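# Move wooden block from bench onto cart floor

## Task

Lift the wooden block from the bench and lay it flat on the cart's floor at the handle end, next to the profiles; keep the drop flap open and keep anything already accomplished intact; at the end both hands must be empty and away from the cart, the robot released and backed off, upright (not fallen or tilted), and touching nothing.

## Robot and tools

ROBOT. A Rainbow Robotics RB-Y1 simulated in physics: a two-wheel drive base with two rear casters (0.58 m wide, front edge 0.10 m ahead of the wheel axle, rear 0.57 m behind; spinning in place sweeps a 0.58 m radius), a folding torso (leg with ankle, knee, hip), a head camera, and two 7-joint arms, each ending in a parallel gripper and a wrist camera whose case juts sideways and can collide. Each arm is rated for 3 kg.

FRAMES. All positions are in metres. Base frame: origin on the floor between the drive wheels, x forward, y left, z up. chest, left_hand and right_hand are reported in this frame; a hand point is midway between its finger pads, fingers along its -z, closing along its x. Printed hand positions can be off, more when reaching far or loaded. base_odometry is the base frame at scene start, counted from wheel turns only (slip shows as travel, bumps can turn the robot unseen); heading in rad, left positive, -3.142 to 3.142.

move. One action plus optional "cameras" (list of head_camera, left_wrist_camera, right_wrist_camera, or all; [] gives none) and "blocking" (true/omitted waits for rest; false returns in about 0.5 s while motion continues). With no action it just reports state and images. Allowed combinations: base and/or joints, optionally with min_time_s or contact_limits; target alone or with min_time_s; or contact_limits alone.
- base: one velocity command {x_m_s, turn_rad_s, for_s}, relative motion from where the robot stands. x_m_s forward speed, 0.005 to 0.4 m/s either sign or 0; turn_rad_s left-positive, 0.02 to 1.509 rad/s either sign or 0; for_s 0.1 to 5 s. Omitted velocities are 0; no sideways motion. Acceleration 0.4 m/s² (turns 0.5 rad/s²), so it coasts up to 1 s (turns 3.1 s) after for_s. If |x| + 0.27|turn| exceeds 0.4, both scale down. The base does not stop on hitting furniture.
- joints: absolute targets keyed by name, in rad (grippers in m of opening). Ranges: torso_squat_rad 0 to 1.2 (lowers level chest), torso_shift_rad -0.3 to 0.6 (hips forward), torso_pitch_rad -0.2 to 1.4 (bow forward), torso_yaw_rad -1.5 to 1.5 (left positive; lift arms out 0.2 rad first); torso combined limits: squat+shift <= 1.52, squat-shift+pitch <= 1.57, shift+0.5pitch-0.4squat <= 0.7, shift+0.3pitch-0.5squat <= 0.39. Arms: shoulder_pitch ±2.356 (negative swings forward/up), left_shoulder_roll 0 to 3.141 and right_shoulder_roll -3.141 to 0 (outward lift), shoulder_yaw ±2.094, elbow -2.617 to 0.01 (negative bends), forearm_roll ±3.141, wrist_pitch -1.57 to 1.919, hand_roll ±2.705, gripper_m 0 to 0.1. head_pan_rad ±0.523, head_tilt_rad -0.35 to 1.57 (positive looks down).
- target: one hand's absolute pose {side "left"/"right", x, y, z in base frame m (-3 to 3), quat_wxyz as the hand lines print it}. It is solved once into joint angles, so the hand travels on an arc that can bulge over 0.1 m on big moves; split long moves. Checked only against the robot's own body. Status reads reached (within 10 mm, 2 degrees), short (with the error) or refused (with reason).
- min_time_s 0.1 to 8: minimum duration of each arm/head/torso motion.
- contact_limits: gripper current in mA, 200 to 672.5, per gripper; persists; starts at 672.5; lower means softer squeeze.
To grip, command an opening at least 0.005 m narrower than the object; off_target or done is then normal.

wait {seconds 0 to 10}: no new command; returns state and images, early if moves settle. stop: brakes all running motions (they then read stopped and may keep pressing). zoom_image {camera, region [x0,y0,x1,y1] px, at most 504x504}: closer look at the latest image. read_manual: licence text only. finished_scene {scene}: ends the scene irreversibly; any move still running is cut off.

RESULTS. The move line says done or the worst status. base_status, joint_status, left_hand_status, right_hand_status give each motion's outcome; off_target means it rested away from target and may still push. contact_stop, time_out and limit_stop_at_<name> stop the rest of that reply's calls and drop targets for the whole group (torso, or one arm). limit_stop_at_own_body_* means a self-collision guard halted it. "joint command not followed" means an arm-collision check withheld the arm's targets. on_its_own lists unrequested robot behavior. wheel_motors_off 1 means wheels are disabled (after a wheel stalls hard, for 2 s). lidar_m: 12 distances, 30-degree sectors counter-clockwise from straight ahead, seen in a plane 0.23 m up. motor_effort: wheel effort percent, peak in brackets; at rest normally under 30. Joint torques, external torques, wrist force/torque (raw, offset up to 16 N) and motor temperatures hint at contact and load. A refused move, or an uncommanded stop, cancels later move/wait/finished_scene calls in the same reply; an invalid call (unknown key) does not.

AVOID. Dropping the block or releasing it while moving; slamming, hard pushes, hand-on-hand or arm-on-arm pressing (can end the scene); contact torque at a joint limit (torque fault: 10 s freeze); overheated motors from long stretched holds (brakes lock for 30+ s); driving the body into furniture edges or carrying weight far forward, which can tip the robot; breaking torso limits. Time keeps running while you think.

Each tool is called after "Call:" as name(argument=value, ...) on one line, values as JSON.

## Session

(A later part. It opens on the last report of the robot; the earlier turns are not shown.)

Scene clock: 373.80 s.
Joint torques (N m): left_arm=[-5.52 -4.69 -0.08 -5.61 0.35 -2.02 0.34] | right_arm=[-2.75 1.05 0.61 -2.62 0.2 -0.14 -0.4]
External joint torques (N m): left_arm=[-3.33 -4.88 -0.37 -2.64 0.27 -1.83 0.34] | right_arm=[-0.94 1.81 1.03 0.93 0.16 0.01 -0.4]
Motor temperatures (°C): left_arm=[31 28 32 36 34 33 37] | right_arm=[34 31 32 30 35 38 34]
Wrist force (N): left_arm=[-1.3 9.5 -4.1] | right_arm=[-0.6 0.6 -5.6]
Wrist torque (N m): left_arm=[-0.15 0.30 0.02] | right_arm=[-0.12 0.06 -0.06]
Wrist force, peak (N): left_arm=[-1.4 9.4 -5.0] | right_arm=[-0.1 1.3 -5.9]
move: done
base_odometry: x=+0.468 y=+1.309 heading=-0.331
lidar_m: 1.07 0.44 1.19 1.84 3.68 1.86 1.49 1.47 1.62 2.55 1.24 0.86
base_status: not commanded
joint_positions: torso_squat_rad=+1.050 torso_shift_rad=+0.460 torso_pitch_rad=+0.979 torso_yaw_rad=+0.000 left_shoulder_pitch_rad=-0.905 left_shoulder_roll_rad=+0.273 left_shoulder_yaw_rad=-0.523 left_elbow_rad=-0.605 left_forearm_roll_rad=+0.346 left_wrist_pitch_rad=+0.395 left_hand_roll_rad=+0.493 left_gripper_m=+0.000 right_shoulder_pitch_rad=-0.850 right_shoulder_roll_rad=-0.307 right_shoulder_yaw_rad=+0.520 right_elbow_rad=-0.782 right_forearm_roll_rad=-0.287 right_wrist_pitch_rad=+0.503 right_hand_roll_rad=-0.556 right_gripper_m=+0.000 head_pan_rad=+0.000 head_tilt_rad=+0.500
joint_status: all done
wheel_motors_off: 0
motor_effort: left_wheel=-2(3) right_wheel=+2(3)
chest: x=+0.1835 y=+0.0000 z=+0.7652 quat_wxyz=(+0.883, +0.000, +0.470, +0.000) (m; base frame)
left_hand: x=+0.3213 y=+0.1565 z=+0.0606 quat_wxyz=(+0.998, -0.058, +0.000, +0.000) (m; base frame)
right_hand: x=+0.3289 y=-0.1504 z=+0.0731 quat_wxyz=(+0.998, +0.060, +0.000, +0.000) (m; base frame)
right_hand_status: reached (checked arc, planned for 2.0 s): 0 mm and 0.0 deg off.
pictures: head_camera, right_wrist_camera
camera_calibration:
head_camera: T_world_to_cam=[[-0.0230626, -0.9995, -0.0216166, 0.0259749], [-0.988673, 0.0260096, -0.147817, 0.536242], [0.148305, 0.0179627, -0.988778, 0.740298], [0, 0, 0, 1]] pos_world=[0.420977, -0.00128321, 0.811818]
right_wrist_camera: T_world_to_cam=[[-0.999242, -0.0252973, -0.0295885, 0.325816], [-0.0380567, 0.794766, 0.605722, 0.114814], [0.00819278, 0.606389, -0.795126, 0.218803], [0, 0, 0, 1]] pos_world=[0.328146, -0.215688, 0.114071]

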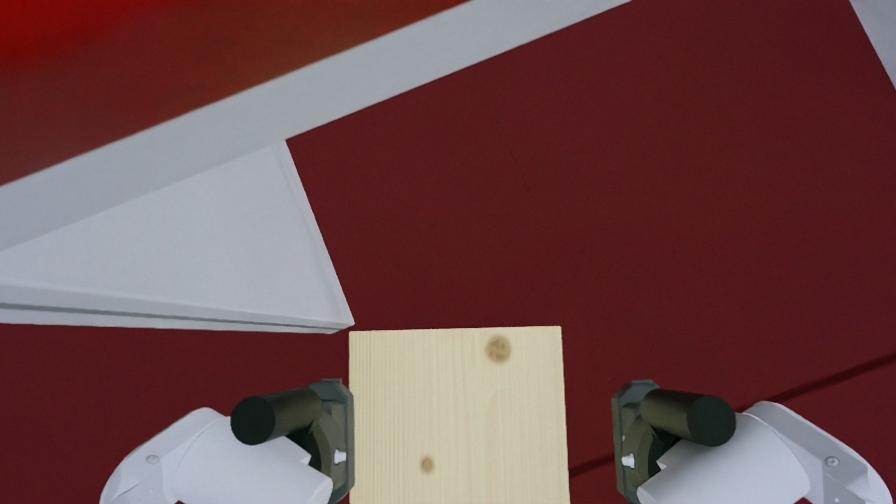

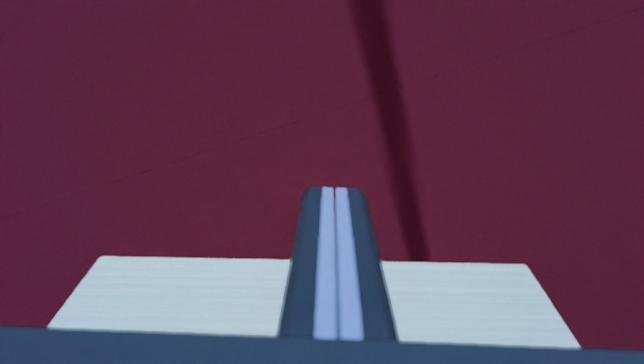

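Call:
move(target={"side":"right","x":0.338,"y":-0.118,"z":0.073,"quat_wxyz":[0.9982,0.06,0,0]}, min_time_s=2, cameras=["head_camera","right_wrist_camera"])

Scene clock: 381.73 s.
Joint torques (N m): left_arm=[-5.77 -5.14 -0.42 -5.47 0.46 -1.97 0.29] | right_arm=[-4.44 3.14 -2.36 -2.72 0.26 0.18 -0.26]
External joint torques (N m): left_arm=[-3.58 -5.32 -0.71 -2.51 0.38 -1.78 0.29] | right_arm=[-1.52 2.36 -2.19 1.03 0.22 0.34 -0.26]
Motor temperatures (°C): left_arm=[31 28 32 36 34 33 37] | right_arm=[34 31 32 30 35 38 34]
Wrist force (N): left_arm=[-1.1 8.8 -2.9] | right_arm=[-0.5 0.8 -5.1]
Wrist torque (N m): left_arm=[-0.08 0.35 -0.01] | right_arm=[-0.14 0.04 -0.07]
Wrist force, peak (N): left_arm=[-1.1 10.2 -4.3] | right_arm=[-0.5 0.9 -6.0]
move: done
base_odometry: x=+0.468 y=+1.309 heading=-0.331
lidar_m: 1.07 0.43 1.19 1.82 3.69 1.87 1.47 1.47 1.64 2.53 1.24 0.86
base_status: not commanded
joint_positions: torso_squat_rad=+1.050 torso_shift_rad=+0.460 torso_pitch_rad=+0.979 torso_yaw_rad=+0.000 left_shoulder_pitch_rad=-0.905 left_shoulder_roll_rad=+0.273 left_shoulder_yaw_rad=-0.523 left_elbow_rad=-0.605 left_forearm_roll_rad=+0.346 left_wrist_pitch_rad=+0.395 left_hand_roll_rad=+0.493 left_gripper_m=+0.000 right_shoulder_pitch_rad=-0.908 right_shoulder_roll_rad=-0.238 right_shoulder_yaw_rad=+0.518 right_elbow_rad=-0.720 right_forearm_roll_rad=-0.215 right_wrist_pitch_rad=+0.519 right_hand_roll_rad=-0.615 right_gripper_m=+0.000 head_pan_rad=+0.000 head_tilt_rad=+0.500
joint_status: all done
wheel_motors_off: 0
motor_effort: left_wheel=-2(3) right_wheel=+3(4)
chest: x=+0.1835 y=+0.0000 z=+0.7652 quat_wxyz=(+0.883, +0.000, +0.470, +0.000) (m; base frame)
left_hand: x=+0.3213 y=+0.1565 z=+0.0606 quat_wxyz=(+0.998, -0.058, +0.000, +0.000) (m; base frame)
right_hand: x=+0.3376 y=-0.1184 z=+0.0739 quat_wxyz=(+0.998, +0.060, +0.000, +0.000) (m; base frame)
right_hand_status: reached (checked arc, planned for 2.0 s): 1 mm and 0.0 deg off.
pictures: head_camera, right_wrist_camera
camera_calibration:
head_camera: T_world_to_cam=[[-0.0230622, -0.9995, -0.0216171, 0.0259753], [-0.988673, 0.0260094, -0.147817, 0.536242], [0.148305, 0.0179632, -0.988778, 0.740298], [0, 0, 0, 1]] pos_world=[0.420977, -0.00128312, 0.811818]
right_wrist_camera: T_world_to_cam=[[-0.999221, -0.0263965, -0.0293278, 0.335133], [-0.038777, 0.794384, 0.606177, 0.089436], [0.00729659, 0.606842, -0.794789, 0.200294], [0, 0, 0, 1]] pos_world=[0.336878, -0.183747, 0.114806]

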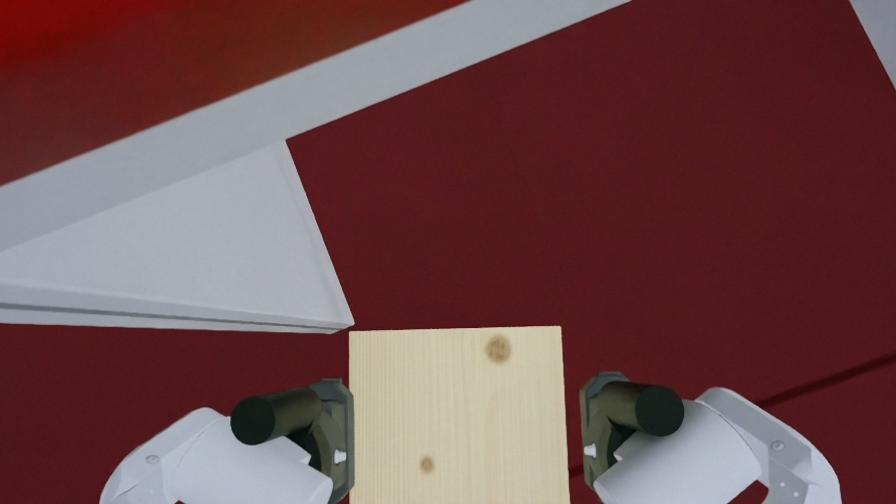

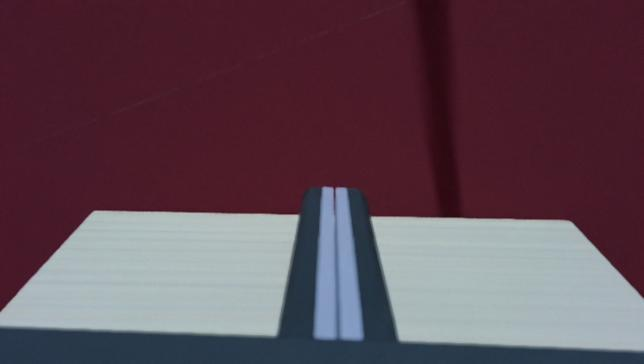

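Call:
move(target={"side":"right","x":0.337,"y":-0.106,"z":0.073,"quat_wxyz":[0.9982,0.06,0,0]}, cameras=["right_wrist_camera"])

Scene clock: 384.23 s.
Joint torques (N m): left_arm=[-5.7 -5.19 -0.48 -5.83 0.51 -1.88 0.3] | right_arm=[-3.5 2.49 -1.29 -3.47 -0.09 -0.05 0.11]
External joint torques (N m): left_arm=[-3.51 -5.38 -0.76 -2.86 0.43 -1.69 0.3] | right_arm=[-0.29 1.02 -1.25 0.24 -0.13 0.12 0.11]
Motor temperatures (°C): left_arm=[31 28 32 36 34 33 37] | right_arm=[34 31 32 30 35 38 34]
Wrist force (N): left_arm=[-0.3 8.8 -6.3] | right_arm=[-0.5 0.4 -5.0]
Wrist torque (N m): left_arm=[-0.12 0.31 0.05] | right_arm=[-0.07 0.05 -0.05]
Wrist force, peak (N): left_arm=[-0.8 9.3 -8.7] | right_arm=[-1.4 1.8 -5.4]
move: done
base_odometry: x=+0.468 y=+1.309 heading=-0.331
lidar_m: 1.07 0.45 1.20 1.82 3.69 1.86 1.50 1.47 1.61 2.55 1.24 0.85
base_status: not commanded
joint_positions: torso_squat_rad=+1.050 torso_shift_rad=+0.460 torso_pitch_rad=+0.979 torso_yaw_rad=+0.000 left_shoulder_pitch_rad=-0.905 left_shoulder_roll_rad=+0.273 left_shoulder_yaw_rad=-0.523 left_elbow_rad=-0.605 left_forearm_roll_rad=+0.346 left_wrist_pitch_rad=+0.395 left_hand_roll_rad=+0.493 left_gripper_m=+0.000 right_shoulder_pitch_rad=-0.930 right_shoulder_roll_rad=-0.205 right_shoulder_yaw_rad=+0.518 right_elbow_rad=-0.680 right_forearm_roll_rad=-0.180 right_wrist_pitch_rad=+0.510 right_hand_roll_rad=-0.644 right_gripper_m=+0.000 head_pan_rad=+0.000 head_tilt_rad=+0.500
joint_status: all done
wheel_motors_off: 0
motor_effort: left_wheel=-1(2) right_wheel=+2(4)
chest: x=+0.1835 y=+0.0000 z=+0.7651 quat_wxyz=(+0.883, +0.000, +0.470, +0.000) (m; base frame)
left_hand: x=+0.3213 y=+0.1566 z=+0.0606 quat_wxyz=(+0.998, -0.058, +0.000, +0.000) (m; base frame)
right_hand: x=+0.3369 y=-0.1060 z=+0.0732 quat_wxyz=(+0.998, +0.060, +0.000, +0.000) (m; base frame)
right_hand_status: reached (checked arc, planned for 0.2 s): 0 mm and 0.0 deg off.
pictures: right_wrist_camera
camera_calibration:
right_wrist_camera: T_world_to_cam=[[-0.999229, -0.0259132, -0.0294847, 0.334786], [-0.0384887, 0.794342, 0.606251, 0.0798782], [0.00771097, 0.606918, -0.794727, 0.192049], [0, 0, 0, 1]] pos_world=[0.336122, -0.171333, 0.114071]

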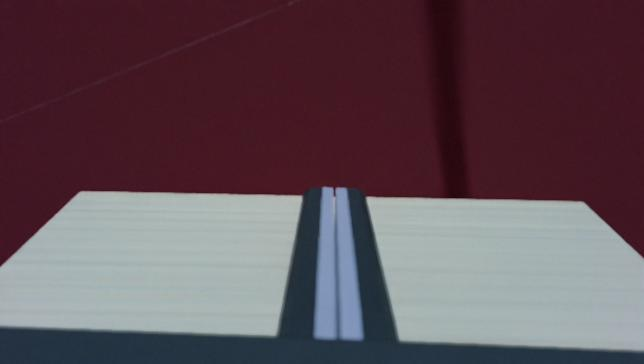

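Call:
move(target={"side":"right","x":0.337,"y":-0.096,"z":0.073,"quat_wxyz":[0.9982,0.06,0,0]}, cameras=[])

Call:
move(target={"side":"left","x":0.321,"y":0.147,"z":0.06,"quat_wxyz":[0.9982,-0.06,0,0]}, cameras=["head_camera"])

Scene clock: 391.87 s.
Joint torques (N m): left_arm=[-5.95 -5.14 -0.38 -5.77 0.48 -1.98 0.38] | right_arm=[-3.81 2.81 -0.59 -3.27 -0.11 -0.03 -0.09]
External joint torques (N m): left_arm=[-3.76 -5.32 -0.67 -2.8 0.4 -1.79 0.38] | right_arm=[-0.39 0.83 -0.62 0.48 -0.15 0.13 -0.09]
Motor temperatures (°C): left_arm=[31 28 32 36 34 33 37] | right_arm=[34 30 32 30 35 37 34]
Wrist force (N): left_arm=[-0.6 9.5 -7.0] | right_arm=[-0.3 0.9 -5.2]
Wrist torque (N m): left_arm=[-0.20 0.28 0.04] | right_arm=[-0.14 0.06 -0.09]
Wrist force, peak (N): left_arm=[-0.3 9.1 -9.5] | right_arm=[-0.5 0.8 -6.0]
move: done
base_odometry: x=+0.468 y=+1.309 heading=-0.331
lidar_m: 1.06 0.44 1.19 1.83 3.69 1.87 1.48 1.48 1.63 2.55 1.23 0.85
base_status: not commanded
joint_positions: torso_squat_rad=+1.050 torso_shift_rad=+0.460 torso_pitch_rad=+0.979 torso_yaw_rad=+0.000 left_shoulder_pitch_rad=-0.905 left_shoulder_roll_rad=+0.273 left_shoulder_yaw_rad=-0.523 left_elbow_rad=-0.605 left_forearm_roll_rad=+0.346 left_wrist_pitch_rad=+0.395 left_hand_roll_rad=+0.493 left_gripper_m=+0.000 right_shoulder_pitch_rad=-0.942 right_shoulder_roll_rad=-0.183 right_shoulder_yaw_rad=+0.518 right_elbow_rad=-0.663 right_forearm_roll_rad=-0.155 right_wrist_pitch_rad=+0.512 right_hand_roll_rad=-0.666 right_gripper_m=+0.000 head_pan_rad=+0.000 head_tilt_rad=+0.500
joint_status: all done
wheel_motors_off: 0
motor_effort: left_wheel=+0(2) right_wheel=+2(3)
chest: x=+0.1835 y=+0.0000 z=+0.7651 quat_wxyz=(+0.883, +0.000, +0.470, +0.000) (m; base frame)
left_hand: x=+0.3213 y=+0.1566 z=+0.0606 quat_wxyz=(+0.998, -0.058, +0.000, +0.000) (m; base frame)
right_hand: x=+0.3368 y=-0.0962 z=+0.0739 quat_wxyz=(+0.998, +0.061, +0.000, +0.000) (m; base frame)
right_hand_status: reached (checked arc, planned for 0.2 s): 1 mm and 0.1 deg off.
pictures: none
No camera images: "cameras" was empty.

Scene clock: 392.40 s.
Joint torques (N m): left_arm=[-7.25 -16.48 -1.38 -9.9 2.06 -3.32 0.27] | right_arm=[-4.06 9.62 0.09 -6.37 -0.95 -1.4 0.02]
External joint torques (N m): left_arm=[-4.96 -16.34 -1.61 -6.93 1.98 -3.13 0.27] | right_arm=[-0.65 7.7 0.07 -2.64 -0.99 -1.23 0.02]
Motor temperatures (°C): left_arm=[31 28 32 36 34 33 37] | right_arm=[34 30 32 30 35 37 34]
Wrist force (N): left_arm=[1.3 25.2 3.4] | right_arm=[0.7 -10.9 1.1]
Wrist torque (N m): left_arm=[0.04 0.27 0.07] | right_arm=[0.05 0.12 -0.08]
Wrist force, peak (N): left_arm=[3.0 30.7 11.2] | right_arm=[0.0 -15.4 6.1]
move: done
base_odometry: x=+0.468 y=+1.309 heading=-0.331
lidar_m: 1.08 0.45 1.19 1.82 3.69 1.87 1.49 1.48 1.63 2.56 1.23 0.86
base_status: not commanded
joint_positions: torso_squat_rad=+1.050 torso_shift_rad=+0.460 torso_pitch_rad=+0.979 torso_yaw_rad=+0.000 left_shoulder_pitch_rad=-0.911 left_shoulder_roll_rad=+0.258 left_shoulder_yaw_rad=-0.520 left_elbow_rad=-0.593 left_forearm_roll_rad=+0.322 left_wrist_pitch_rad=+0.396 left_hand_roll_rad=+0.511 left_gripper_m=+0.000 right_shoulder_pitch_rad=-0.942 right_shoulder_roll_rad=-0.185 right_shoulder_yaw_rad=+0.518 right_elbow_rad=-0.662 right_forearm_roll_rad=-0.155 right_wrist_pitch_rad=+0.512 right_hand_roll_rad=-0.666 right_gripper_m=+0.000 head_pan_rad=+0.000 head_tilt_rad=+0.500
joint_status: all done
wheel_motors_off: 0
motor_effort: left_wheel=-1(1) right_wheel=+1(2)
chest: x=+0.1834 y=+0.0000 z=+0.7652 quat_wxyz=(+0.883, +0.000, +0.470, +0.000) (m; base frame)
left_hand: x=+0.3203 y=+0.1509 z=+0.0604 quat_wxyz=(+0.998, -0.058, +0.001, +0.000) (m; base frame)
left_hand_status: reached (checked arc, planned for 0.2 s): 4 mm and 0.3 deg off.
right_hand: x=+0.3369 y=-0.0977 z=+0.0737 quat_wxyz=(+0.998, +0.059, +0.000, +0.000) (m; base frame)
pictures: head_camera
camera_calibration:
head_camera: T_world_to_cam=[[-0.0229497, -0.9995, -0.0217428, 0.0260475], [-0.988653, 0.0259194, -0.147963, 0.536286], [0.148453, 0.0181004, -0.988754, 0.740312], [0, 0, 0, 1]] pos_world=[0.420897, -0.00126569, 0.811904]

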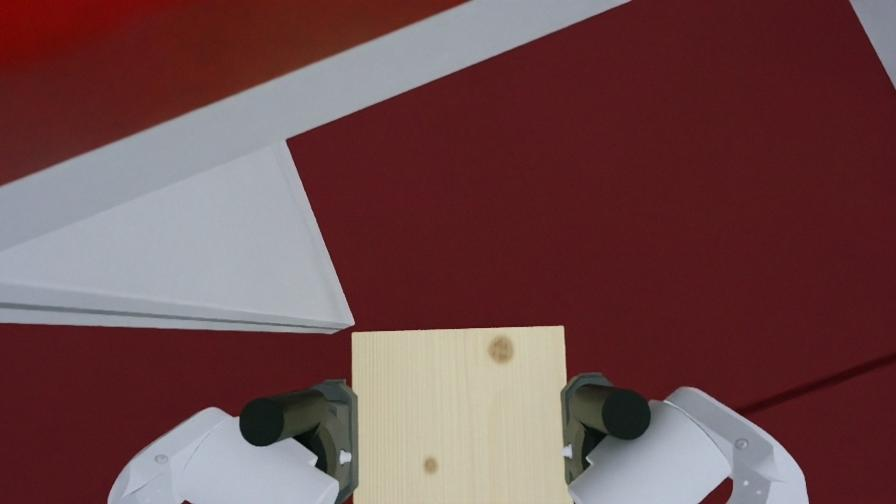

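Call:
move(target={"side":"right","x":0.337,"y":-0.088,"z":0.073,"quat_wxyz":[0.9982,0.06,0,0]}, cameras=[])

Call:
move(target={"side":"left","x":0.321,"y":0.142,"z":0.06,"quat_wxyz":[0.9982,-0.06,0,0]}, cameras=["head_camera"])

Call:
move(target={"side":"right","x":0.337,"y":-0.080,"z":0.073,"quat_wxyz":[0.9982,0.06,0,0]}, cameras=["head_camera"])

Scene clock: 394.57 s.
Joint torques (N m): left_arm=[-7.63 -17.68 -1.05 -11.05 2 -3.73 0.22] | right_arm=[-9.14 29.6 2.09 -13.33 -3.16 -5.2 -0.15]
External joint torques (N m): left_arm=[-5.35 -17.54 -1.28 -8.08 1.92 -3.54 0.22] | right_arm=[-5.5 27.37 2.02 -9.74 -3.21 -5.05 -0.15]
Motor temperatures (°C): left_arm=[31 28 32 36 34 33 37] | right_arm=[34 30 32 30 35 38 34]
Wrist force (N): left_arm=[0.4 26.8 6.4] | right_arm=[0.4 -38.0 22.9]
Wrist torque (N m): left_arm=[0.18 0.27 0.02] | right_arm=[0.46 0.08 -0.06]
Wrist force, peak (N): left_arm=[0.5 27.7 7.6] | right_arm=[-2.1 -43.9 26.4]
move: done
base_odometry: x=+0.468 y=+1.309 heading=-0.331
lidar_m: 1.07 0.45 1.20 1.81 3.69 1.86 1.49 1.47 1.62 2.55 1.24 0.86
base_status: not commanded
joint_positions: torso_squat_rad=+1.050 torso_shift_rad=+0.460 torso_pitch_rad=+0.979 torso_yaw_rad=+0.000 left_shoulder_pitch_rad=-0.911 left_shoulder_roll_rad=+0.259 left_shoulder_yaw_rad=-0.520 left_elbow_rad=-0.592 left_forearm_roll_rad=+0.322 left_wrist_pitch_rad=+0.396 left_hand_roll_rad=+0.511 left_gripper_m=+0.000 right_shoulder_pitch_rad=-0.963 right_shoulder_roll_rad=-0.165 right_shoulder_yaw_rad=+0.517 right_elbow_rad=-0.618 right_forearm_roll_rad=-0.133 right_wrist_pitch_rad=+0.501 right_hand_roll_rad=-0.687 right_gripper_m=+0.000 head_pan_rad=+0.000 head_tilt_rad=+0.500
joint_status: all done
wheel_motors_off: 0
motor_effort: left_wheel=-3(4) right_wheel=+3(5)
chest: x=+0.1833 y=+0.0000 z=+0.7653 quat_wxyz=(+0.883, +0.000, +0.470, +0.000) (m; base frame)
left_hand: x=+0.3203 y=+0.1510 z=+0.0604 quat_wxyz=(+0.998, -0.057, +0.001, +0.000) (m; base frame)
right_hand: x=+0.3365 y=-0.0945 z=+0.0721 quat_wxyz=(+0.998, +0.055, +0.001, +0.000) (m; base frame)
right_hand_status: reached (checked arc, planned for 0.2 s): 7 mm and 0.6 deg off.
pictures: none
No camera images: "cameras" was empty.

Scene clock: 395.10 s.
Joint torques (N m): left_arm=[-9.4 -29.11 -3.75 -14.41 3.36 -4.84 0.27] | right_arm=[-9.03 30.16 2.65 -14.24 -3.25 -5.67 -0.09]
External joint torques (N m): left_arm=[-7.03 -28.8 -3.95 -11.47 3.28 -4.66 0.27] | right_arm=[-5.38 27.93 2.58 -10.65 -3.3 -5.52 -0.09]
Motor temperatures (°C): left_arm=[31 28 32 36 34 33 37] | right_arm=[34 30 32 30 35 38 34]
Wrist force (N): left_arm=[2.0 44.2 20.4] | right_arm=[-0.1 -39.4 20.7]
Wrist torque (N m): left_arm=[-1.13 0.31 0.02] | right_arm=[0.48 0.09 -0.03]
Wrist force, peak (N): left_arm=[3.0 51.0 26.6] | right_arm=[-0.2 -39.6 23.2]
move: done
base_odometry: x=+0.468 y=+1.309 heading=-0.331
lidar_m: 1.08 0.45 1.19 1.85 3.69 1.88 1.48 1.46 1.63 2.55 1.23 0.85
base_status: not commanded
joint_positions: torso_squat_rad=+1.050 torso_shift_rad=+0.460 torso_pitch_rad=+0.979 torso_yaw_rad=+0.000 left_shoulder_pitch_rad=-0.918 left_shoulder_roll_rad=+0.249 left_shoulder_yaw_rad=-0.518 left_elbow_rad=-0.579 left_forearm_roll_rad=+0.303 left_wrist_pitch_rad=+0.395 left_hand_roll_rad=+0.526 left_gripper_m=+0.000 right_shoulder_pitch_rad=-0.963 right_shoulder_roll_rad=-0.166 right_shoulder_yaw_rad=+0.517 right_elbow_rad=-0.617 right_forearm_roll_rad=-0.133 right_wrist_pitch_rad=+0.501 right_hand_roll_rad=-0.687 right_gripper_m=+0.000 head_pan_rad=+0.000 head_tilt_rad=+0.500
joint_status: all done
wheel_motors_off: 0
motor_effort: left_wheel=-2(4) right_wheel=+2(4)
chest: x=+0.1832 y=+0.0000 z=+0.7653 quat_wxyz=(+0.883, +0.000, +0.470, +0.000) (m; base frame)
left_hand: x=+0.3202 y=+0.1490 z=+0.0600 quat_wxyz=(+0.998, -0.055, +0.001, +0.000) (m; base frame)
left_hand_status: reached (checked arc, planned for 0.1 s): 7 mm and 0.6 deg off.
right_hand: x=+0.3365 y=-0.0946 z=+0.0721 quat_wxyz=(+0.998, +0.055, +0.001, +0.000) (m; base frame)
pictures: head_camera
camera_calibration:
head_camera: T_world_to_cam=[[-0.0230874, -0.999502, -0.0215199, 0.0259111], [-0.988597, 0.0260289, -0.148319, 0.536397], [0.148805, 0.0178502, -0.988705, 0.740351], [0, 0, 0, 1]] pos_world=[0.420711, -0.00127905, 0.812104]

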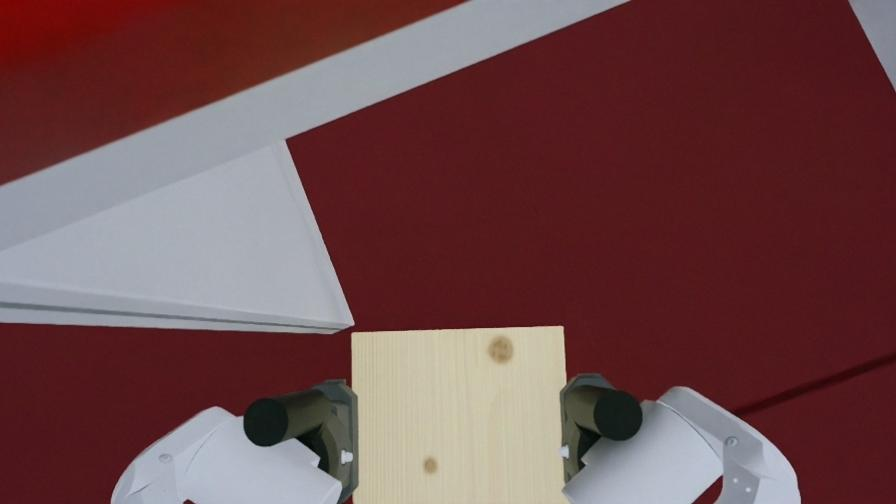

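Scene clock: 395.63 s.
Joint torques (N m): left_arm=[-10.46 -30.65 -3.85 -15.85 3.28 -5.34 0.18] | right_arm=[-13.19 50.4 4.91 -21.13 -5.4 -9.43 -0.11]
External joint torques (N m): left_arm=[-8.08 -30.34 -4.05 -12.91 3.21 -5.15 0.18] | right_arm=[-9.31 47.88 4.81 -17.66 -5.46 -9.29 -0.12]
Motor temperatures (°C): left_arm=[31 28 32 36 34 33 37] | right_arm=[34 31 32 30 35 38 34]
Wrist force (N): left_arm=[2.0 47.2 17.3] | right_arm=[0.9 -68.1 43.7]
Wrist torque (N m): left_arm=[-1.15 0.31 0.10] | right_arm=[1.07 0.08 -0.03]
Wrist force, peak (N): left_arm=[1.6 46.2 21.1] | right_arm=[-0.6 -73.3 45.9]
move: short
base_odometry: x=+0.468 y=+1.309 heading=-0.331
lidar_m: 1.08 0.46 1.18 1.83 3.70 1.88 1.48 1.47 1.64 2.55 1.25 0.86
base_status: not commanded
joint_positions: torso_squat_rad=+1.050 torso_shift_rad=+0.459 torso_pitch_rad=+0.978 torso_yaw_rad=+0.000 left_shoulder_pitch_rad=-0.918 left_shoulder_roll_rad=+0.249 left_shoulder_yaw_rad=-0.518 left_elbow_rad=-0.579 left_forearm_roll_rad=+0.303 left_wrist_pitch_rad=+0.396 left_hand_roll_rad=+0.526 left_gripper_m=+0.000 right_shoulder_pitch_rad=-0.982 right_shoulder_roll_rad=-0.148 right_shoulder_yaw_rad=+0.516 right_elbow_rad=-0.578 right_forearm_roll_rad=-0.114 right_wrist_pitch_rad=+0.492 right_hand_roll_rad=-0.705 right_gripper_m=+0.000 head_pan_rad=+0.000 head_tilt_rad=+0.500
joint_status: all done
wheel_motors_off: 0
motor_effort: left_wheel=-6(7) right_wheel=+3(6)
chest: x=+0.1831 y=+0.0001 z=+0.7654 quat_wxyz=(+0.883, +0.000, +0.470, +0.000) (m; base frame)
left_hand: x=+0.3201 y=+0.1491 z=+0.0600 quat_wxyz=(+0.998, -0.055, +0.001, +0.000) (m; base frame)
right_hand: x=+0.3364 y=-0.0913 z=+0.0712 quat_wxyz=(+0.999, +0.051, +0.001, +0.000) (m; base frame)
right_hand_status: short (checked arc, planned for 0.2 s): 11 mm and 1.0 deg off.
pictures: head_camera
camera_calibration:
head_camera: T_world_to_cam=[[-0.0233647, -0.999506, -0.0210355, 0.0256223], [-0.98854, 0.0262371, -0.148662, 0.536538], [0.14914, 0.017321, -0.988664, 0.740375], [0, 0, 0, 1]] pos_world=[0.420568, -0.00129162, 0.812284]

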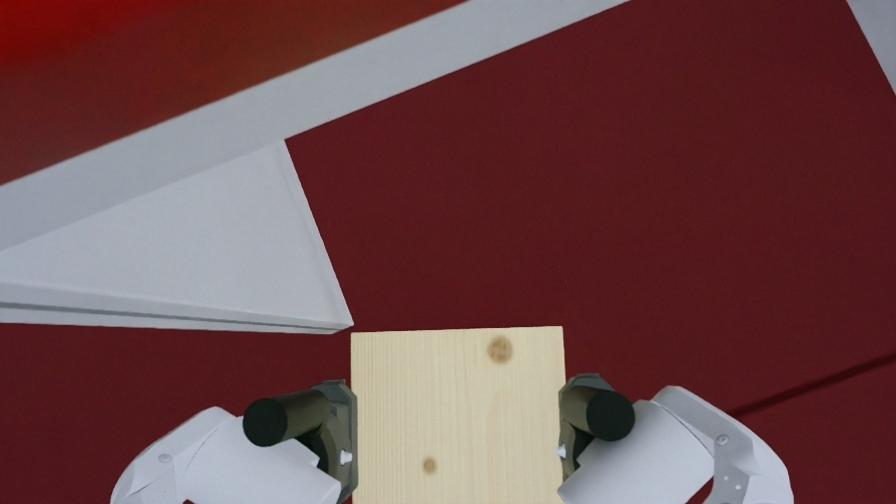

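Call:
move(joints={"torso_squat_rad":0.98,"torso_shift_rad":0.4}, min_time_s=1.5, cameras=["head_camera","left_wrist_camera"])

Scene clock: 399.50 s.
Joint torques (N m): left_arm=[-13.58 -34.28 -4.27 -20.41 3.89 -6.17 0.19] | right_arm=[-14.28 43.79 5 -21.76 -4.76 -7.69 -0.12]
External joint torques (N m): left_arm=[-11.3 -33.99 -4.47 -17.51 3.82 -5.99 0.19] | right_arm=[-10.47 41.2 4.88 -18.29 -4.81 -7.55 -0.12]
Motor temperatures (°C): left_arm=[31 29 32 36 34 34 37] | right_arm=[34 31 32 31 36 38 34]
Wrist force (N): left_arm=[2.5 53.5 -13.1] | right_arm=[-0.3 -50.3 -12.5]
Wrist torque (N m): left_arm=[-0.87 0.26 0.02] | right_arm=[0.06 0.01 -0.02]
Wrist force, peak (N): left_arm=[2.8 54.1 -14.3] | right_arm=[0.7 -68.0 43.9]
move: done
base_odometry: x=+0.468 y=+1.309 heading=-0.331
lidar_m: 1.08 0.43 1.16 1.78 3.67 1.87 1.48 1.46 1.60 2.55 1.24 0.86
base_status: not commanded
joint_positions: torso_squat_rad=+0.980 torso_shift_rad=+0.400 torso_pitch_rad=+0.981 torso_yaw_rad=+0.000 left_shoulder_pitch_rad=-0.917 left_shoulder_roll_rad=+0.250 left_shoulder_yaw_rad=-0.518 left_elbow_rad=-0.578 left_forearm_roll_rad=+0.303 left_wrist_pitch_rad=+0.396 left_hand_roll_rad=+0.526 left_gripper_m=+0.000 right_shoulder_pitch_rad=-0.982 right_shoulder_roll_rad=-0.146 right_shoulder_yaw_rad=+0.516 right_elbow_rad=-0.578 right_forearm_roll_rad=-0.114 right_wrist_pitch_rad=+0.492 right_hand_roll_rad=-0.705 right_gripper_m=+0.000 head_pan_rad=+0.000 head_tilt_rad=+0.500
joint_status: all done
wheel_motors_off: 0
motor_effort: left_wheel=-5(7) right_wheel=+5(7)
chest: x=+0.1810 y=+0.0001 z=+0.8118 quat_wxyz=(+0.882, +0.000, +0.471, +0.000) (m; base frame)
left_hand: x=+0.3156 y=+0.1506 z=+0.1059 quat_wxyz=(+0.999, -0.054, +0.003, +0.000) (m; base frame)
right_hand: x=+0.3321 y=-0.0900 z=+0.1174 quat_wxyz=(+0.999, +0.052, +0.003, +0.000) (m; base frame)
pictures: head_camera, left_wrist_camera
camera_calibration:
head_camera: T_world_to_cam=[[-0.0231839, -0.999504, -0.0213205, 0.0267532], [-0.98887, 0.0260618, -0.146479, 0.539638], [0.146962, 0.0176872, -0.988984, 0.787203], [0, 0, 0, 1]] pos_world=[0.418564, -0.00124744, 0.858147]
left_wrist_camera: T_world_to_cam=[[0.999506, 0.0258535, -0.017873, -0.318022], [0.0314237, -0.833418, 0.551749, 0.0862034], [-0.000631006, -0.552038, -0.833819, 0.24416], [0, 0, 0, 1]] pos_world=[0.31531, 0.214851, 0.150338]

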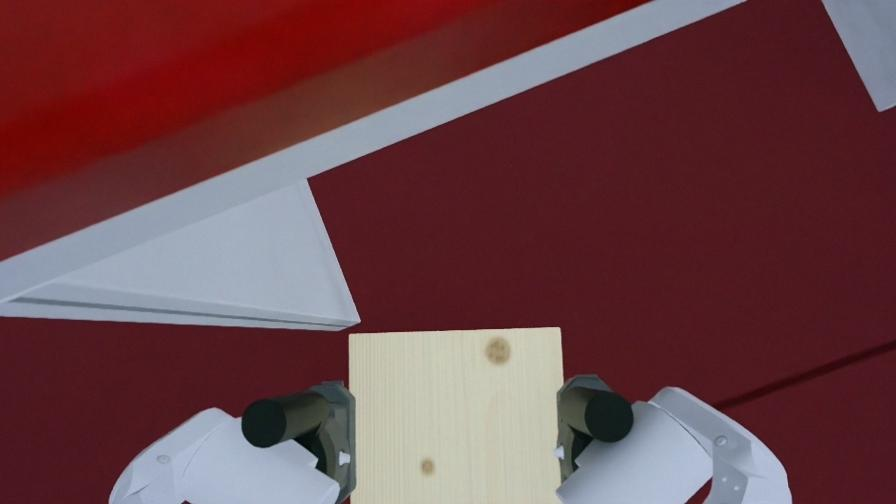

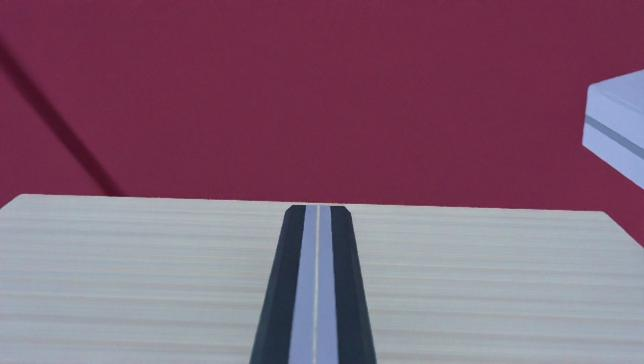

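Call:
move(base={"x_m_s":-0.15,"for_s":2.7}, cameras=["head_camera"])

Scene clock: 403.70 s.
Joint torques (N m): left_arm=[-14.74 -34.7 -4.49 -20.55 3.92 -6.42 0.28] | right_arm=[-16.17 43.08 5.25 -22.28 -4.62 -7.63 -0.14]
External joint torques (N m): left_arm=[-12.46 -34.42 -4.69 -17.66 3.84 -6.25 0.28] | right_arm=[-12.37 40.48 5.13 -18.81 -4.67 -7.49 -0.14]
Motor temperatures (°C): left_arm=[31 29 32 36 34 34 37] | right_arm=[34 32 32 32 36 38 34]
Wrist force (N): left_arm=[1.2 52.0 -13.5] | right_arm=[-1.0 -50.0 -13.0]
Wrist torque (N m): left_arm=[-0.72 0.24 0.03] | right_arm=[0.10 0.04 -0.02]
Wrist force, peak (N): left_arm=[2.5 54.0 -13.1] | right_arm=[1.0 -50.7 -13.4]
move: done
base_odometry: x=+0.085 y=+1.441 heading=-0.332
lidar_m: 0.83 1.42 1.60 2.49 2.78 1.40 1.09 1.09 1.19 1.88 1.67 1.20
base_status: done (sent for 2.7 of 2.7 s)
joint_positions: torso_squat_rad=+0.980 torso_shift_rad=+0.400 torso_pitch_rad=+0.981 torso_yaw_rad=+0.000 left_shoulder_pitch_rad=-0.916 left_shoulder_roll_rad=+0.250 left_shoulder_yaw_rad=-0.518 left_elbow_rad=-0.578 left_forearm_roll_rad=+0.303 left_wrist_pitch_rad=+0.396 left_hand_roll_rad=+0.526 left_gripper_m=+0.000 right_shoulder_pitch_rad=-0.981 right_shoulder_roll_rad=-0.146 right_shoulder_yaw_rad=+0.516 right_elbow_rad=-0.578 right_forearm_roll_rad=-0.114 right_wrist_pitch_rad=+0.492 right_hand_roll_rad=-0.705 right_gripper_m=+0.000 head_pan_rad=+0.000 head_tilt_rad=+0.500
joint_status: not commanded
wheel_motors_off: 0
motor_effort: left_wheel=-13(25) right_wheel=+14(30)
chest: x=+0.1810 y=+0.0001 z=+0.8118 quat_wxyz=(+0.882, +0.000, +0.471, +0.000) (m; base frame)
left_hand: x=+0.3155 y=+0.1508 z=+0.1059 quat_wxyz=(+0.999, -0.054, +0.003, +0.000) (m; base frame)
right_hand: x=+0.3318 y=-0.0899 z=+0.1174 quat_wxyz=(+0.999, +0.052, +0.003, +0.000) (m; base frame)
pictures: head_camera
camera_calibration:
head_camera: T_world_to_cam=[[-0.0231714, -0.999504, -0.0213357, 0.0267639], [-0.988855, 0.0260537, -0.146588, 0.539698], [0.147071, 0.0177013, -0.988968, 0.787215], [0, 0, 0, 1]] pos_world=[0.418526, -0.0012452, 0.858214]

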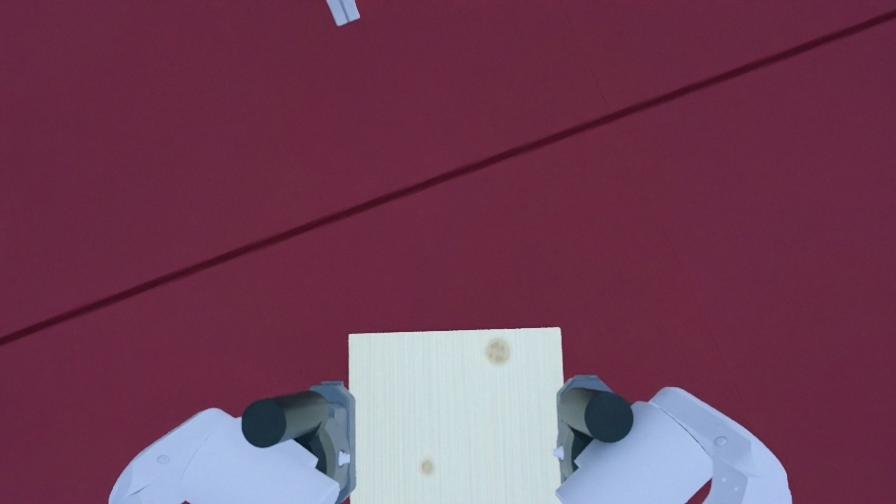

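Call:
move(joints={"torso_squat_rad":0.6,"torso_shift_rad":0.3}, min_time_s=2.5, cameras=[])

Call:
move(base={"turn_rad_s":-0.35,"for_s":3.533}, cameras=["head_camera"])

Scene clock: 415.67 s.
Joint torques (N m): left_arm=[-14.87 -34.64 -4.37 -20.63 3.92 -6.34 0.26] | right_arm=[-16.25 42.96 5.04 -22.33 -4.68 -7.6 -0.2]
External joint torques (N m): left_arm=[-12.6 -34.36 -4.57 -17.74 3.85 -6.17 0.26] | right_arm=[-12.45 40.36 4.92 -18.87 -4.72 -7.46 -0.2]
Motor temperatures (°C): left_arm=[31 29 32 37 34 34 37] | right_arm=[34 34 32 33 36 39 34]
Wrist force (N): left_arm=[1.1 53.4 -12.7] | right_arm=[-0.1 -49.8 -12.5]
Wrist torque (N m): left_arm=[-0.89 0.13 0.05] | right_arm=[0.07 0.04 -0.03]
Wrist force, peak (N): left_arm=[2.3 53.9 -13.4] | right_arm=[-0.4 -50.6 -12.4]
move: done
base_odometry: x=+0.085 y=+1.441 heading=-0.332
lidar_m: 0.84 1.42 1.57 2.50 2.78 1.39 1.10 1.09 1.20 1.90 1.67 1.21
base_status: not commanded
joint_positions: torso_squat_rad=+0.600 torso_shift_rad=+0.300 torso_pitch_rad=+0.981 torso_yaw_rad=+0.000 left_shoulder_pitch_rad=-0.916 left_shoulder_roll_rad=+0.250 left_shoulder_yaw_rad=-0.518 left_elbow_rad=-0.578 left_forearm_roll_rad=+0.303 left_wrist_pitch_rad=+0.396 left_hand_roll_rad=+0.526 left_gripper_m=+0.000 right_shoulder_pitch_rad=-0.981 right_shoulder_roll_rad=-0.146 right_shoulder_yaw_rad=+0.516 right_elbow_rad=-0.578 right_forearm_roll_rad=-0.114 right_wrist_pitch_rad=+0.492 right_hand_roll_rad=-0.705 right_gripper_m=+0.000 head_pan_rad=+0.000 head_tilt_rad=+0.500
joint_status: all done
wheel_motors_off: 0
motor_effort: left_wheel=-13(14) right_wheel=+15(16)
chest: x=+0.1999 y=+0.0001 z=+1.0046 quat_wxyz=(+0.882, +0.000, +0.471, +0.000) (m; base frame)
left_hand: x=+0.3344 y=+0.1508 z=+0.2987 quat_wxyz=(+0.999, -0.054, +0.003, +0.000) (m; base frame)
right_hand: x=+0.3507 y=-0.0899 z=+0.3101 quat_wxyz=(+0.999, +0.052, +0.003, +0.000) (m; base frame)
pictures: none
No camera images: "cameras" was empty.

Scene clock: 420.23 s.
Joint torques (N m): left_arm=[-14.73 -34.72 -4.5 -20.67 3.98 -6.36 0.16] | right_arm=[-15.82 42.62 4.96 -22.04 -4.82 -7.58 -0.22]
External joint torques (N m): left_arm=[-12.46 -34.44 -4.69 -17.78 3.9 -6.19 0.16] | right_arm=[-12.03 40.02 4.84 -18.57 -4.87 -7.44 -0.22]
Motor temperatures (°C): left_arm=[31 30 32 38 34 34 37] | right_arm=[34 34 32 33 36 39 34]
Wrist force (N): left_arm=[1.7 52.6 -12.6] | right_arm=[0.2 -50.4 -11.8]
Wrist torque (N m): left_arm=[-0.80 0.16 0.06] | right_arm=[0.16 0.08 -0.04]
Wrist force, peak (N): left_arm=[2.1 53.8 -13.6] | right_arm=[-0.3 -50.9 -12.8]
move: done
base_odometry: x=+0.085 y=+1.441 heading=-1.568
lidar_m: 3.77 1.51 1.20 0.86 1.50 1.97 4.15 1.63 1.16 1.09 1.12 1.50
base_status: done (sent for 3.53 of 3.53 s)
joint_positions: torso_squat_rad=+0.600 torso_shift_rad=+0.300 torso_pitch_rad=+0.981 torso_yaw_rad=+0.000 left_shoulder_pitch_rad=-0.916 left_shoulder_roll_rad=+0.250 left_shoulder_yaw_rad=-0.518 left_elbow_rad=-0.578 left_forearm_roll_rad=+0.303 left_wrist_pitch_rad=+0.396 left_hand_roll_rad=+0.526 left_gripper_m=+0.000 right_shoulder_pitch_rad=-0.981 right_shoulder_roll_rad=-0.146 right_shoulder_yaw_rad=+0.516 right_elbow_rad=-0.578 right_forearm_roll_rad=-0.114 right_wrist_pitch_rad=+0.492 right_hand_roll_rad=-0.705 right_gripper_m=+0.000 head_pan_rad=+0.000 head_tilt_rad=+0.500
joint_status: not commanded
wheel_motors_off: 0
motor_effort: left_wheel=+13(33) right_wheel=-6(27)
chest: x=+0.1999 y=+0.0001 z=+1.0046 quat_wxyz=(+0.882, +0.000, +0.471, +0.000) (m; base frame)
left_hand: x=+0.3344 y=+0.1509 z=+0.2987 quat_wxyz=(+0.999, -0.054, +0.003, +0.000) (m; base frame)
right_hand: x=+0.3507 y=-0.0898 z=+0.3101 quat_wxyz=(+0.999, +0.052, +0.003, +0.000) (m; base frame)
pictures: head_camera
camera_calibration:
head_camera: T_world_to_cam=[[-0.0231735, -0.999502, -0.0214131, 0.0313956], [-0.98887, 0.0260652, -0.146482, 0.58661], [0.146967, 0.0177802, -0.988982, 0.975089], [0, 0, 0, 1]] pos_world=[0.437502, -0.00124747, 1.05095]

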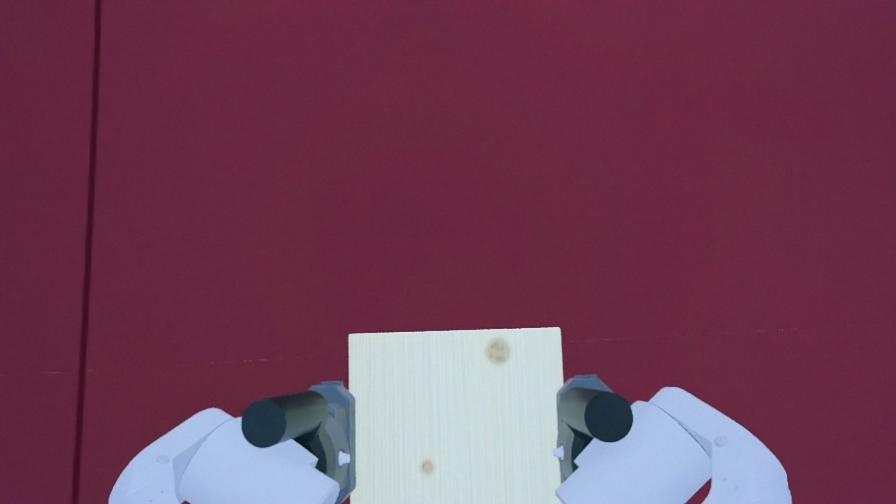

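Call:
move(base={"x_m_s":0.3,"for_s":5}, cameras=[])

Call:
move(base={"x_m_s":0.2,"for_s":1.55}, cameras=["head_camera"])

Scene clock: 427.43 s.
Joint torques (N m): left_arm=[-14.2 -34.72 -4.57 -20.77 4.07 -6.4 0.17] | right_arm=[-15.84 42.19 5.13 -22.32 -4.6 -7.58 0.02]
External joint torques (N m): left_arm=[-11.93 -34.44 -4.77 -17.88 4 -6.22 0.17] | right_arm=[-12.04 39.58 5.01 -18.85 -4.65 -7.43 0.02]
Motor temperatures (°C): left_arm=[31 30 32 38 34 34 37] | right_arm=[34 35 32 34 36 40 34]
Wrist force (N): left_arm=[1.2 52.9 -13.8] | right_arm=[-0.6 -50.4 -12.9]
Wrist torque (N m): left_arm=[-0.80 0.16 0.03] | right_arm=[0.13 0.01 -0.09]
Wrist force, peak (N): left_arm=[3.6 54.1 -13.5] | right_arm=[0.6 -51.2 -12.8]
move: done
base_odometry: x=+0.089 y=-0.059 heading=-1.568
lidar_m: 3.55 1.06 0.76 0.73 1.06 1.62 4.90 1.54 1.09 1.03 1.06 1.42
base_status: done (sent for 5 of 5 s)
joint_positions: torso_squat_rad=+0.600 torso_shift_rad=+0.300 torso_pitch_rad=+0.981 torso_yaw_rad=+0.000 left_shoulder_pitch_rad=-0.917 left_shoulder_roll_rad=+0.250 left_shoulder_yaw_rad=-0.518 left_elbow_rad=-0.578 left_forearm_roll_rad=+0.303 left_wrist_pitch_rad=+0.396 left_hand_roll_rad=+0.526 left_gripper_m=+0.000 right_shoulder_pitch_rad=-0.982 right_shoulder_roll_rad=-0.146 right_shoulder_yaw_rad=+0.516 right_elbow_rad=-0.578 right_forearm_roll_rad=-0.114 right_wrist_pitch_rad=+0.492 right_hand_roll_rad=-0.705 right_gripper_m=+0.000 head_pan_rad=+0.000 head_tilt_rad=+0.500
joint_status: not commanded
wheel_motors_off: 0
motor_effort: left_wheel=-1(43) right_wheel=+1(21)
chest: x=+0.2000 y=+0.0001 z=+1.0046 quat_wxyz=(+0.882, +0.000, +0.471, +0.000) (m; base frame)
left_hand: x=+0.3345 y=+0.1509 z=+0.2987 quat_wxyz=(+0.999, -0.054, +0.003, +0.000) (m; base frame)
right_hand: x=+0.3508 y=-0.0897 z=+0.3101 quat_wxyz=(+0.999, +0.052, +0.003, +0.000) (m; base frame)
pictures: none
No camera images: "cameras" was empty.

Scene clock: 429.87 s.
Joint torques (N m): left_arm=[-14.13 -35.02 -4.61 -20.84 4.12 -6.38 0.21] | right_arm=[-15.97 42.54 4.9 -22.22 -4.62 -7.52 -0.27]
External joint torques (N m): left_arm=[-11.86 -34.74 -4.81 -17.95 4.04 -6.21 0.21] | right_arm=[-12.17 39.93 4.78 -18.76 -4.67 -7.37 -0.27]
Motor temperatures (°C): left_arm=[31 30 32 38 34 34 37] | right_arm=[34 35 32 34 36 40 34]
Wrist force (N): left_arm=[2.0 53.6 -13.6] | right_arm=[-0.1 -50.1 -13.4]
Wrist torque (N m): left_arm=[-0.87 0.23 0.04] | right_arm=[0.04 0.06 -0.03]
Wrist force, peak (N): left_arm=[2.0 54.3 -13.1] | right_arm=[1.0 -51.4 -12.8]
move: done
base_odometry: x=+0.090 y=-0.372 heading=-1.568
lidar_m: 3.51 1.08 0.77 0.75 0.83 1.32 4.82 1.53 1.09 1.01 1.05 1.39
base_status: done (sent for 1.57 of 1.57 s)
joint_positions: torso_squat_rad=+0.600 torso_shift_rad=+0.300 torso_pitch_rad=+0.981 torso_yaw_rad=+0.000 left_shoulder_pitch_rad=-0.917 left_shoulder_roll_rad=+0.250 left_shoulder_yaw_rad=-0.518 left_elbow_rad=-0.578 left_forearm_roll_rad=+0.303 left_wrist_pitch_rad=+0.396 left_hand_roll_rad=+0.526 left_gripper_m=+0.000 right_shoulder_pitch_rad=-0.981 right_shoulder_roll_rad=-0.146 right_shoulder_yaw_rad=+0.516 right_elbow_rad=-0.578 right_forearm_roll_rad=-0.114 right_wrist_pitch_rad=+0.492 right_hand_roll_rad=-0.705 right_gripper_m=+0.000 head_pan_rad=+0.000 head_tilt_rad=+0.500
joint_status: not commanded
wheel_motors_off: 0
motor_effort: left_wheel=+2(25) right_wheel=-2(25)
chest: x=+0.2000 y=+0.0001 z=+1.0046 quat_wxyz=(+0.882, +0.000, +0.471, +0.000) (m; base frame)
left_hand: x=+0.3345 y=+0.1509 z=+0.2987 quat_wxyz=(+0.999, -0.054, +0.003, +0.000) (m; base frame)
right_hand: x=+0.3508 y=-0.0897 z=+0.3101 quat_wxyz=(+0.999, +0.052, +0.003, +0.000) (m; base frame)
pictures: head_camera
camera_calibration:
head_camera: T_world_to_cam=[[-0.0231431, -0.999503, -0.0214071, 0.0313874], [-0.988874, 0.0260338, -0.146458, 0.586623], [0.146943, 0.0177795, -0.988985, 0.975093], [0, 0, 0, 1]] pos_world=[0.43754, -0.00123689, 1.05094]

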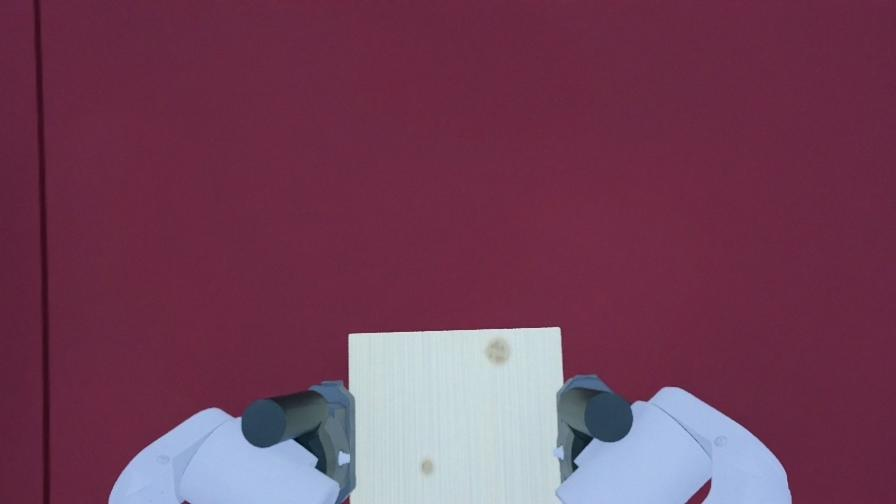

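Call:
move(base={"turn_rad_s":0.4,"for_s":3.967}, joints={"head_tilt_rad":0.0}, cameras=["head_camera"])

Scene clock: 436.07 s.
Joint torques (N m): left_arm=[-14.04 -34.89 -4.7 -20.71 4.1 -6.33 0.14] | right_arm=[-15.38 42.39 5.09 -22.34 -4.84 -7.48 -0.11]
External joint torques (N m): left_arm=[-11.77 -34.61 -4.89 -17.81 4.02 -6.16 0.14] | right_arm=[-11.59 39.78 4.97 -18.87 -4.89 -7.33 -0.11]
Motor temperatures (°C): left_arm=[31 30 32 38 34 35 37] | right_arm=[34 35 32 34 36 40 34]
Wrist force (N): left_arm=[1.7 53.5 -13.2] | right_arm=[0.0 -50.2 -12.3]
Wrist torque (N m): left_arm=[-0.85 0.18 0.08] | right_arm=[0.08 0.02 -0.06]
Wrist force, peak (N): left_arm=[0.9 54.4 -13.2] | right_arm=[0.0 -51.2 -12.3]
move: done
base_odometry: x=+0.090 y=-0.372 heading=+0.018
lidar_m: 0.72 0.78 1.29 4.31 1.52 1.09 1.01 1.06 1.46 3.82 1.07 0.76
base_status: done (sent for 3.97 of 3.97 s)
joint_positions: torso_squat_rad=+0.600 torso_shift_rad=+0.300 torso_pitch_rad=+0.981 torso_yaw_rad=+0.000 left_shoulder_pitch_rad=-0.917 left_shoulder_roll_rad=+0.250 left_shoulder_yaw_rad=-0.518 left_elbow_rad=-0.578 left_forearm_roll_rad=+0.303 left_wrist_pitch_rad=+0.396 left_hand_roll_rad=+0.526 left_gripper_m=+0.000 right_shoulder_pitch_rad=-0.981 right_shoulder_roll_rad=-0.146 right_shoulder_yaw_rad=+0.516 right_elbow_rad=-0.578 right_forearm_roll_rad=-0.114 right_wrist_pitch_rad=+0.492 right_hand_roll_rad=-0.705 right_gripper_m=+0.000 head_pan_rad=+0.000 head_tilt_rad=+0.000
joint_status: all done
wheel_motors_off: 0
motor_effort: left_wheel=-7(32) right_wheel=+14(27)
chest: x=+0.2000 y=+0.0001 z=+1.0046 quat_wxyz=(+0.882, +0.000, +0.471, +0.000) (m; base frame)
left_hand: x=+0.3345 y=+0.1509 z=+0.2987 quat_wxyz=(+0.999, -0.054, +0.003, +0.000) (m; base frame)
right_hand: x=+0.3508 y=-0.0897 z=+0.3101 quat_wxyz=(+0.999, +0.052, +0.003, +0.000) (m; base frame)
pictures: head_camera
camera_calibration:
head_camera: T_world_to_cam=[[-0.00996437, -0.999505, -0.0298462, 0.0356825], [-0.79762, 0.025946, -0.602602, 1.01493], [0.603078, 0.0178014, -0.797484, 0.592275], [0, 0, 0, 1]] pos_world=[0.452695, -0.00121188, 1.08499]

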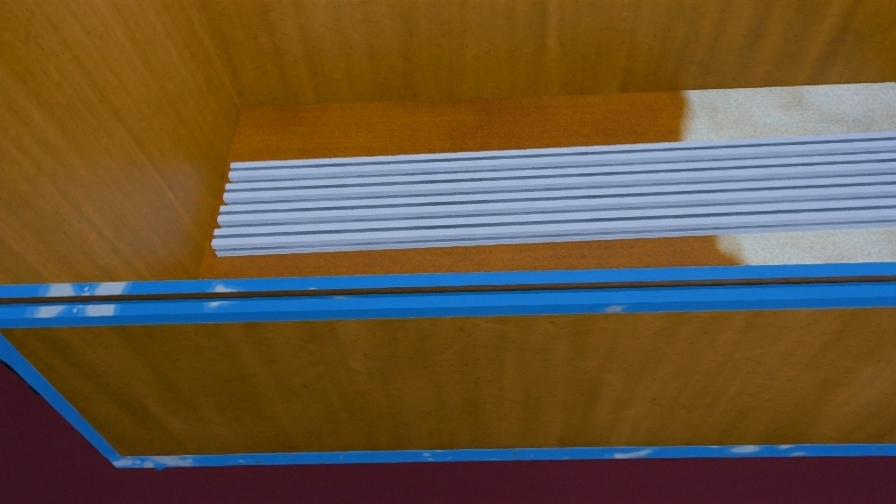

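Call:
move(joints={"torso_squat_rad":0.0,"torso_shift_rad":0.1,"torso_pitch_rad":0.28,"head_tilt_rad":0.5}, min_time_s=4, cameras=["head_camera","left_wrist_camera"])

Scene clock: 451.73 s.
Joint torques (N m): left_arm=[-32.54 -28.8 -1.67 -25.28 3.77 -8.59 0.06] | right_arm=[-34.66 34.89 2.43 -27.06 -4.05 -9.4 -0.11]
External joint torques (N m): left_arm=[-13.56 -33.53 -4.52 -18.44 3.93 -7.34 0.09] | right_arm=[-15.31 37.93 4.63 -20.07 -4.56 -8.35 -0.14]
Motor temperatures (°C): left_arm=[31 30 32 39 34 35 37] | right_arm=[35 36 32 35 36 40 34]
Wrist force (N): left_arm=[-9.2 51.0 -10.0] | right_arm=[-11.7 -47.8 -9.0]
Wrist torque (N m): left_arm=[-0.77 0.20 -0.20] | right_arm=[0.04 -0.31 0.26]
Wrist force, peak (N): left_arm=[2.3 54.0 -14.6] | right_arm=[-0.5 -50.9 -12.6]
move: done
base_odometry: x=+0.090 y=-0.372 heading=+0.018
lidar_m: 0.73 0.76 1.28 4.30 1.52 1.10 1.02 1.05 1.42 3.83 1.07 0.76
base_status: not commanded
joint_positions: torso_squat_rad=+0.000 torso_shift_rad=+0.100 torso_pitch_rad=+0.281 torso_yaw_rad=+0.000 left_shoulder_pitch_rad=-0.916 left_shoulder_roll_rad=+0.250 left_shoulder_yaw_rad=-0.517 left_elbow_rad=-0.577 left_forearm_roll_rad=+0.303 left_wrist_pitch_rad=+0.396 left_hand_roll_rad=+0.526 left_gripper_m=+0.000 right_shoulder_pitch_rad=-0.981 right_shoulder_roll_rad=-0.146 right_shoulder_yaw_rad=+0.516 right_elbow_rad=-0.578 right_forearm_roll_rad=-0.114 right_wrist_pitch_rad=+0.492 right_hand_roll_rad=-0.705 right_gripper_m=+0.000 head_pan_rad=+0.000 head_tilt_rad=+0.500
joint_status: all done
wheel_motors_off: 0
motor_effort: left_wheel=-6(10) right_wheel=+16(17)
chest: x=-0.0721 y=+0.0001 z=+1.2743 quat_wxyz=(+0.990, +0.000, +0.140, +0.000) (m; base frame)
left_hand: x=+0.4849 y=+0.1509 z=+0.8204 quat_wxyz=(+0.939, -0.050, -0.339, -0.018) (m; base frame)
right_hand: x=+0.4900 y=-0.0896 z=+0.8396 quat_wxyz=(+0.939, +0.049, -0.339, +0.018) (m; base frame)
pictures: head_camera, left_wrist_camera
camera_calibration:
head_camera: T_world_to_cam=[[-0.00383415, -0.999505, -0.0312161, 0.0447968], [-0.662198, 0.0259289, -0.74888, 1.14827], [0.749319, 0.0177999, -0.66197, 0.908502], [0, 0, 0, 1]] pos_world=[0.0797939, -0.00116988, 1.46271]
left_wrist_camera: T_world_to_cam=[[0.776975, 0.0262524, 0.628984, -0.897286], [-0.33018, -0.833686, 0.442662, -0.0481778], [0.535996, -0.551615, -0.639084, 0.42013], [0, 0, 0, 1]] pos_world=[0.456073, 0.215141, 0.854204]

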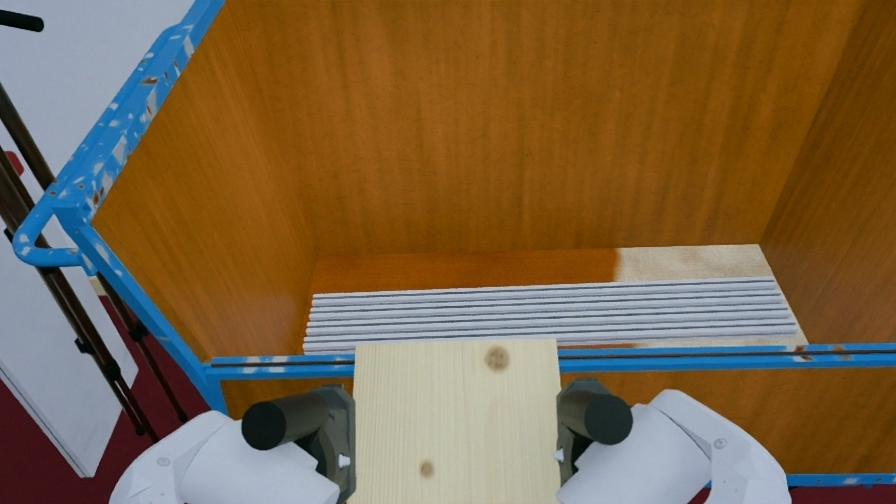

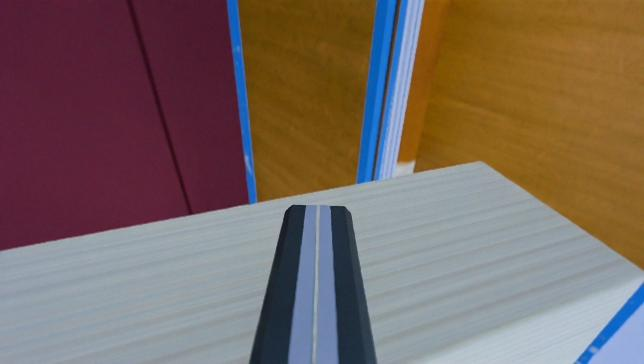

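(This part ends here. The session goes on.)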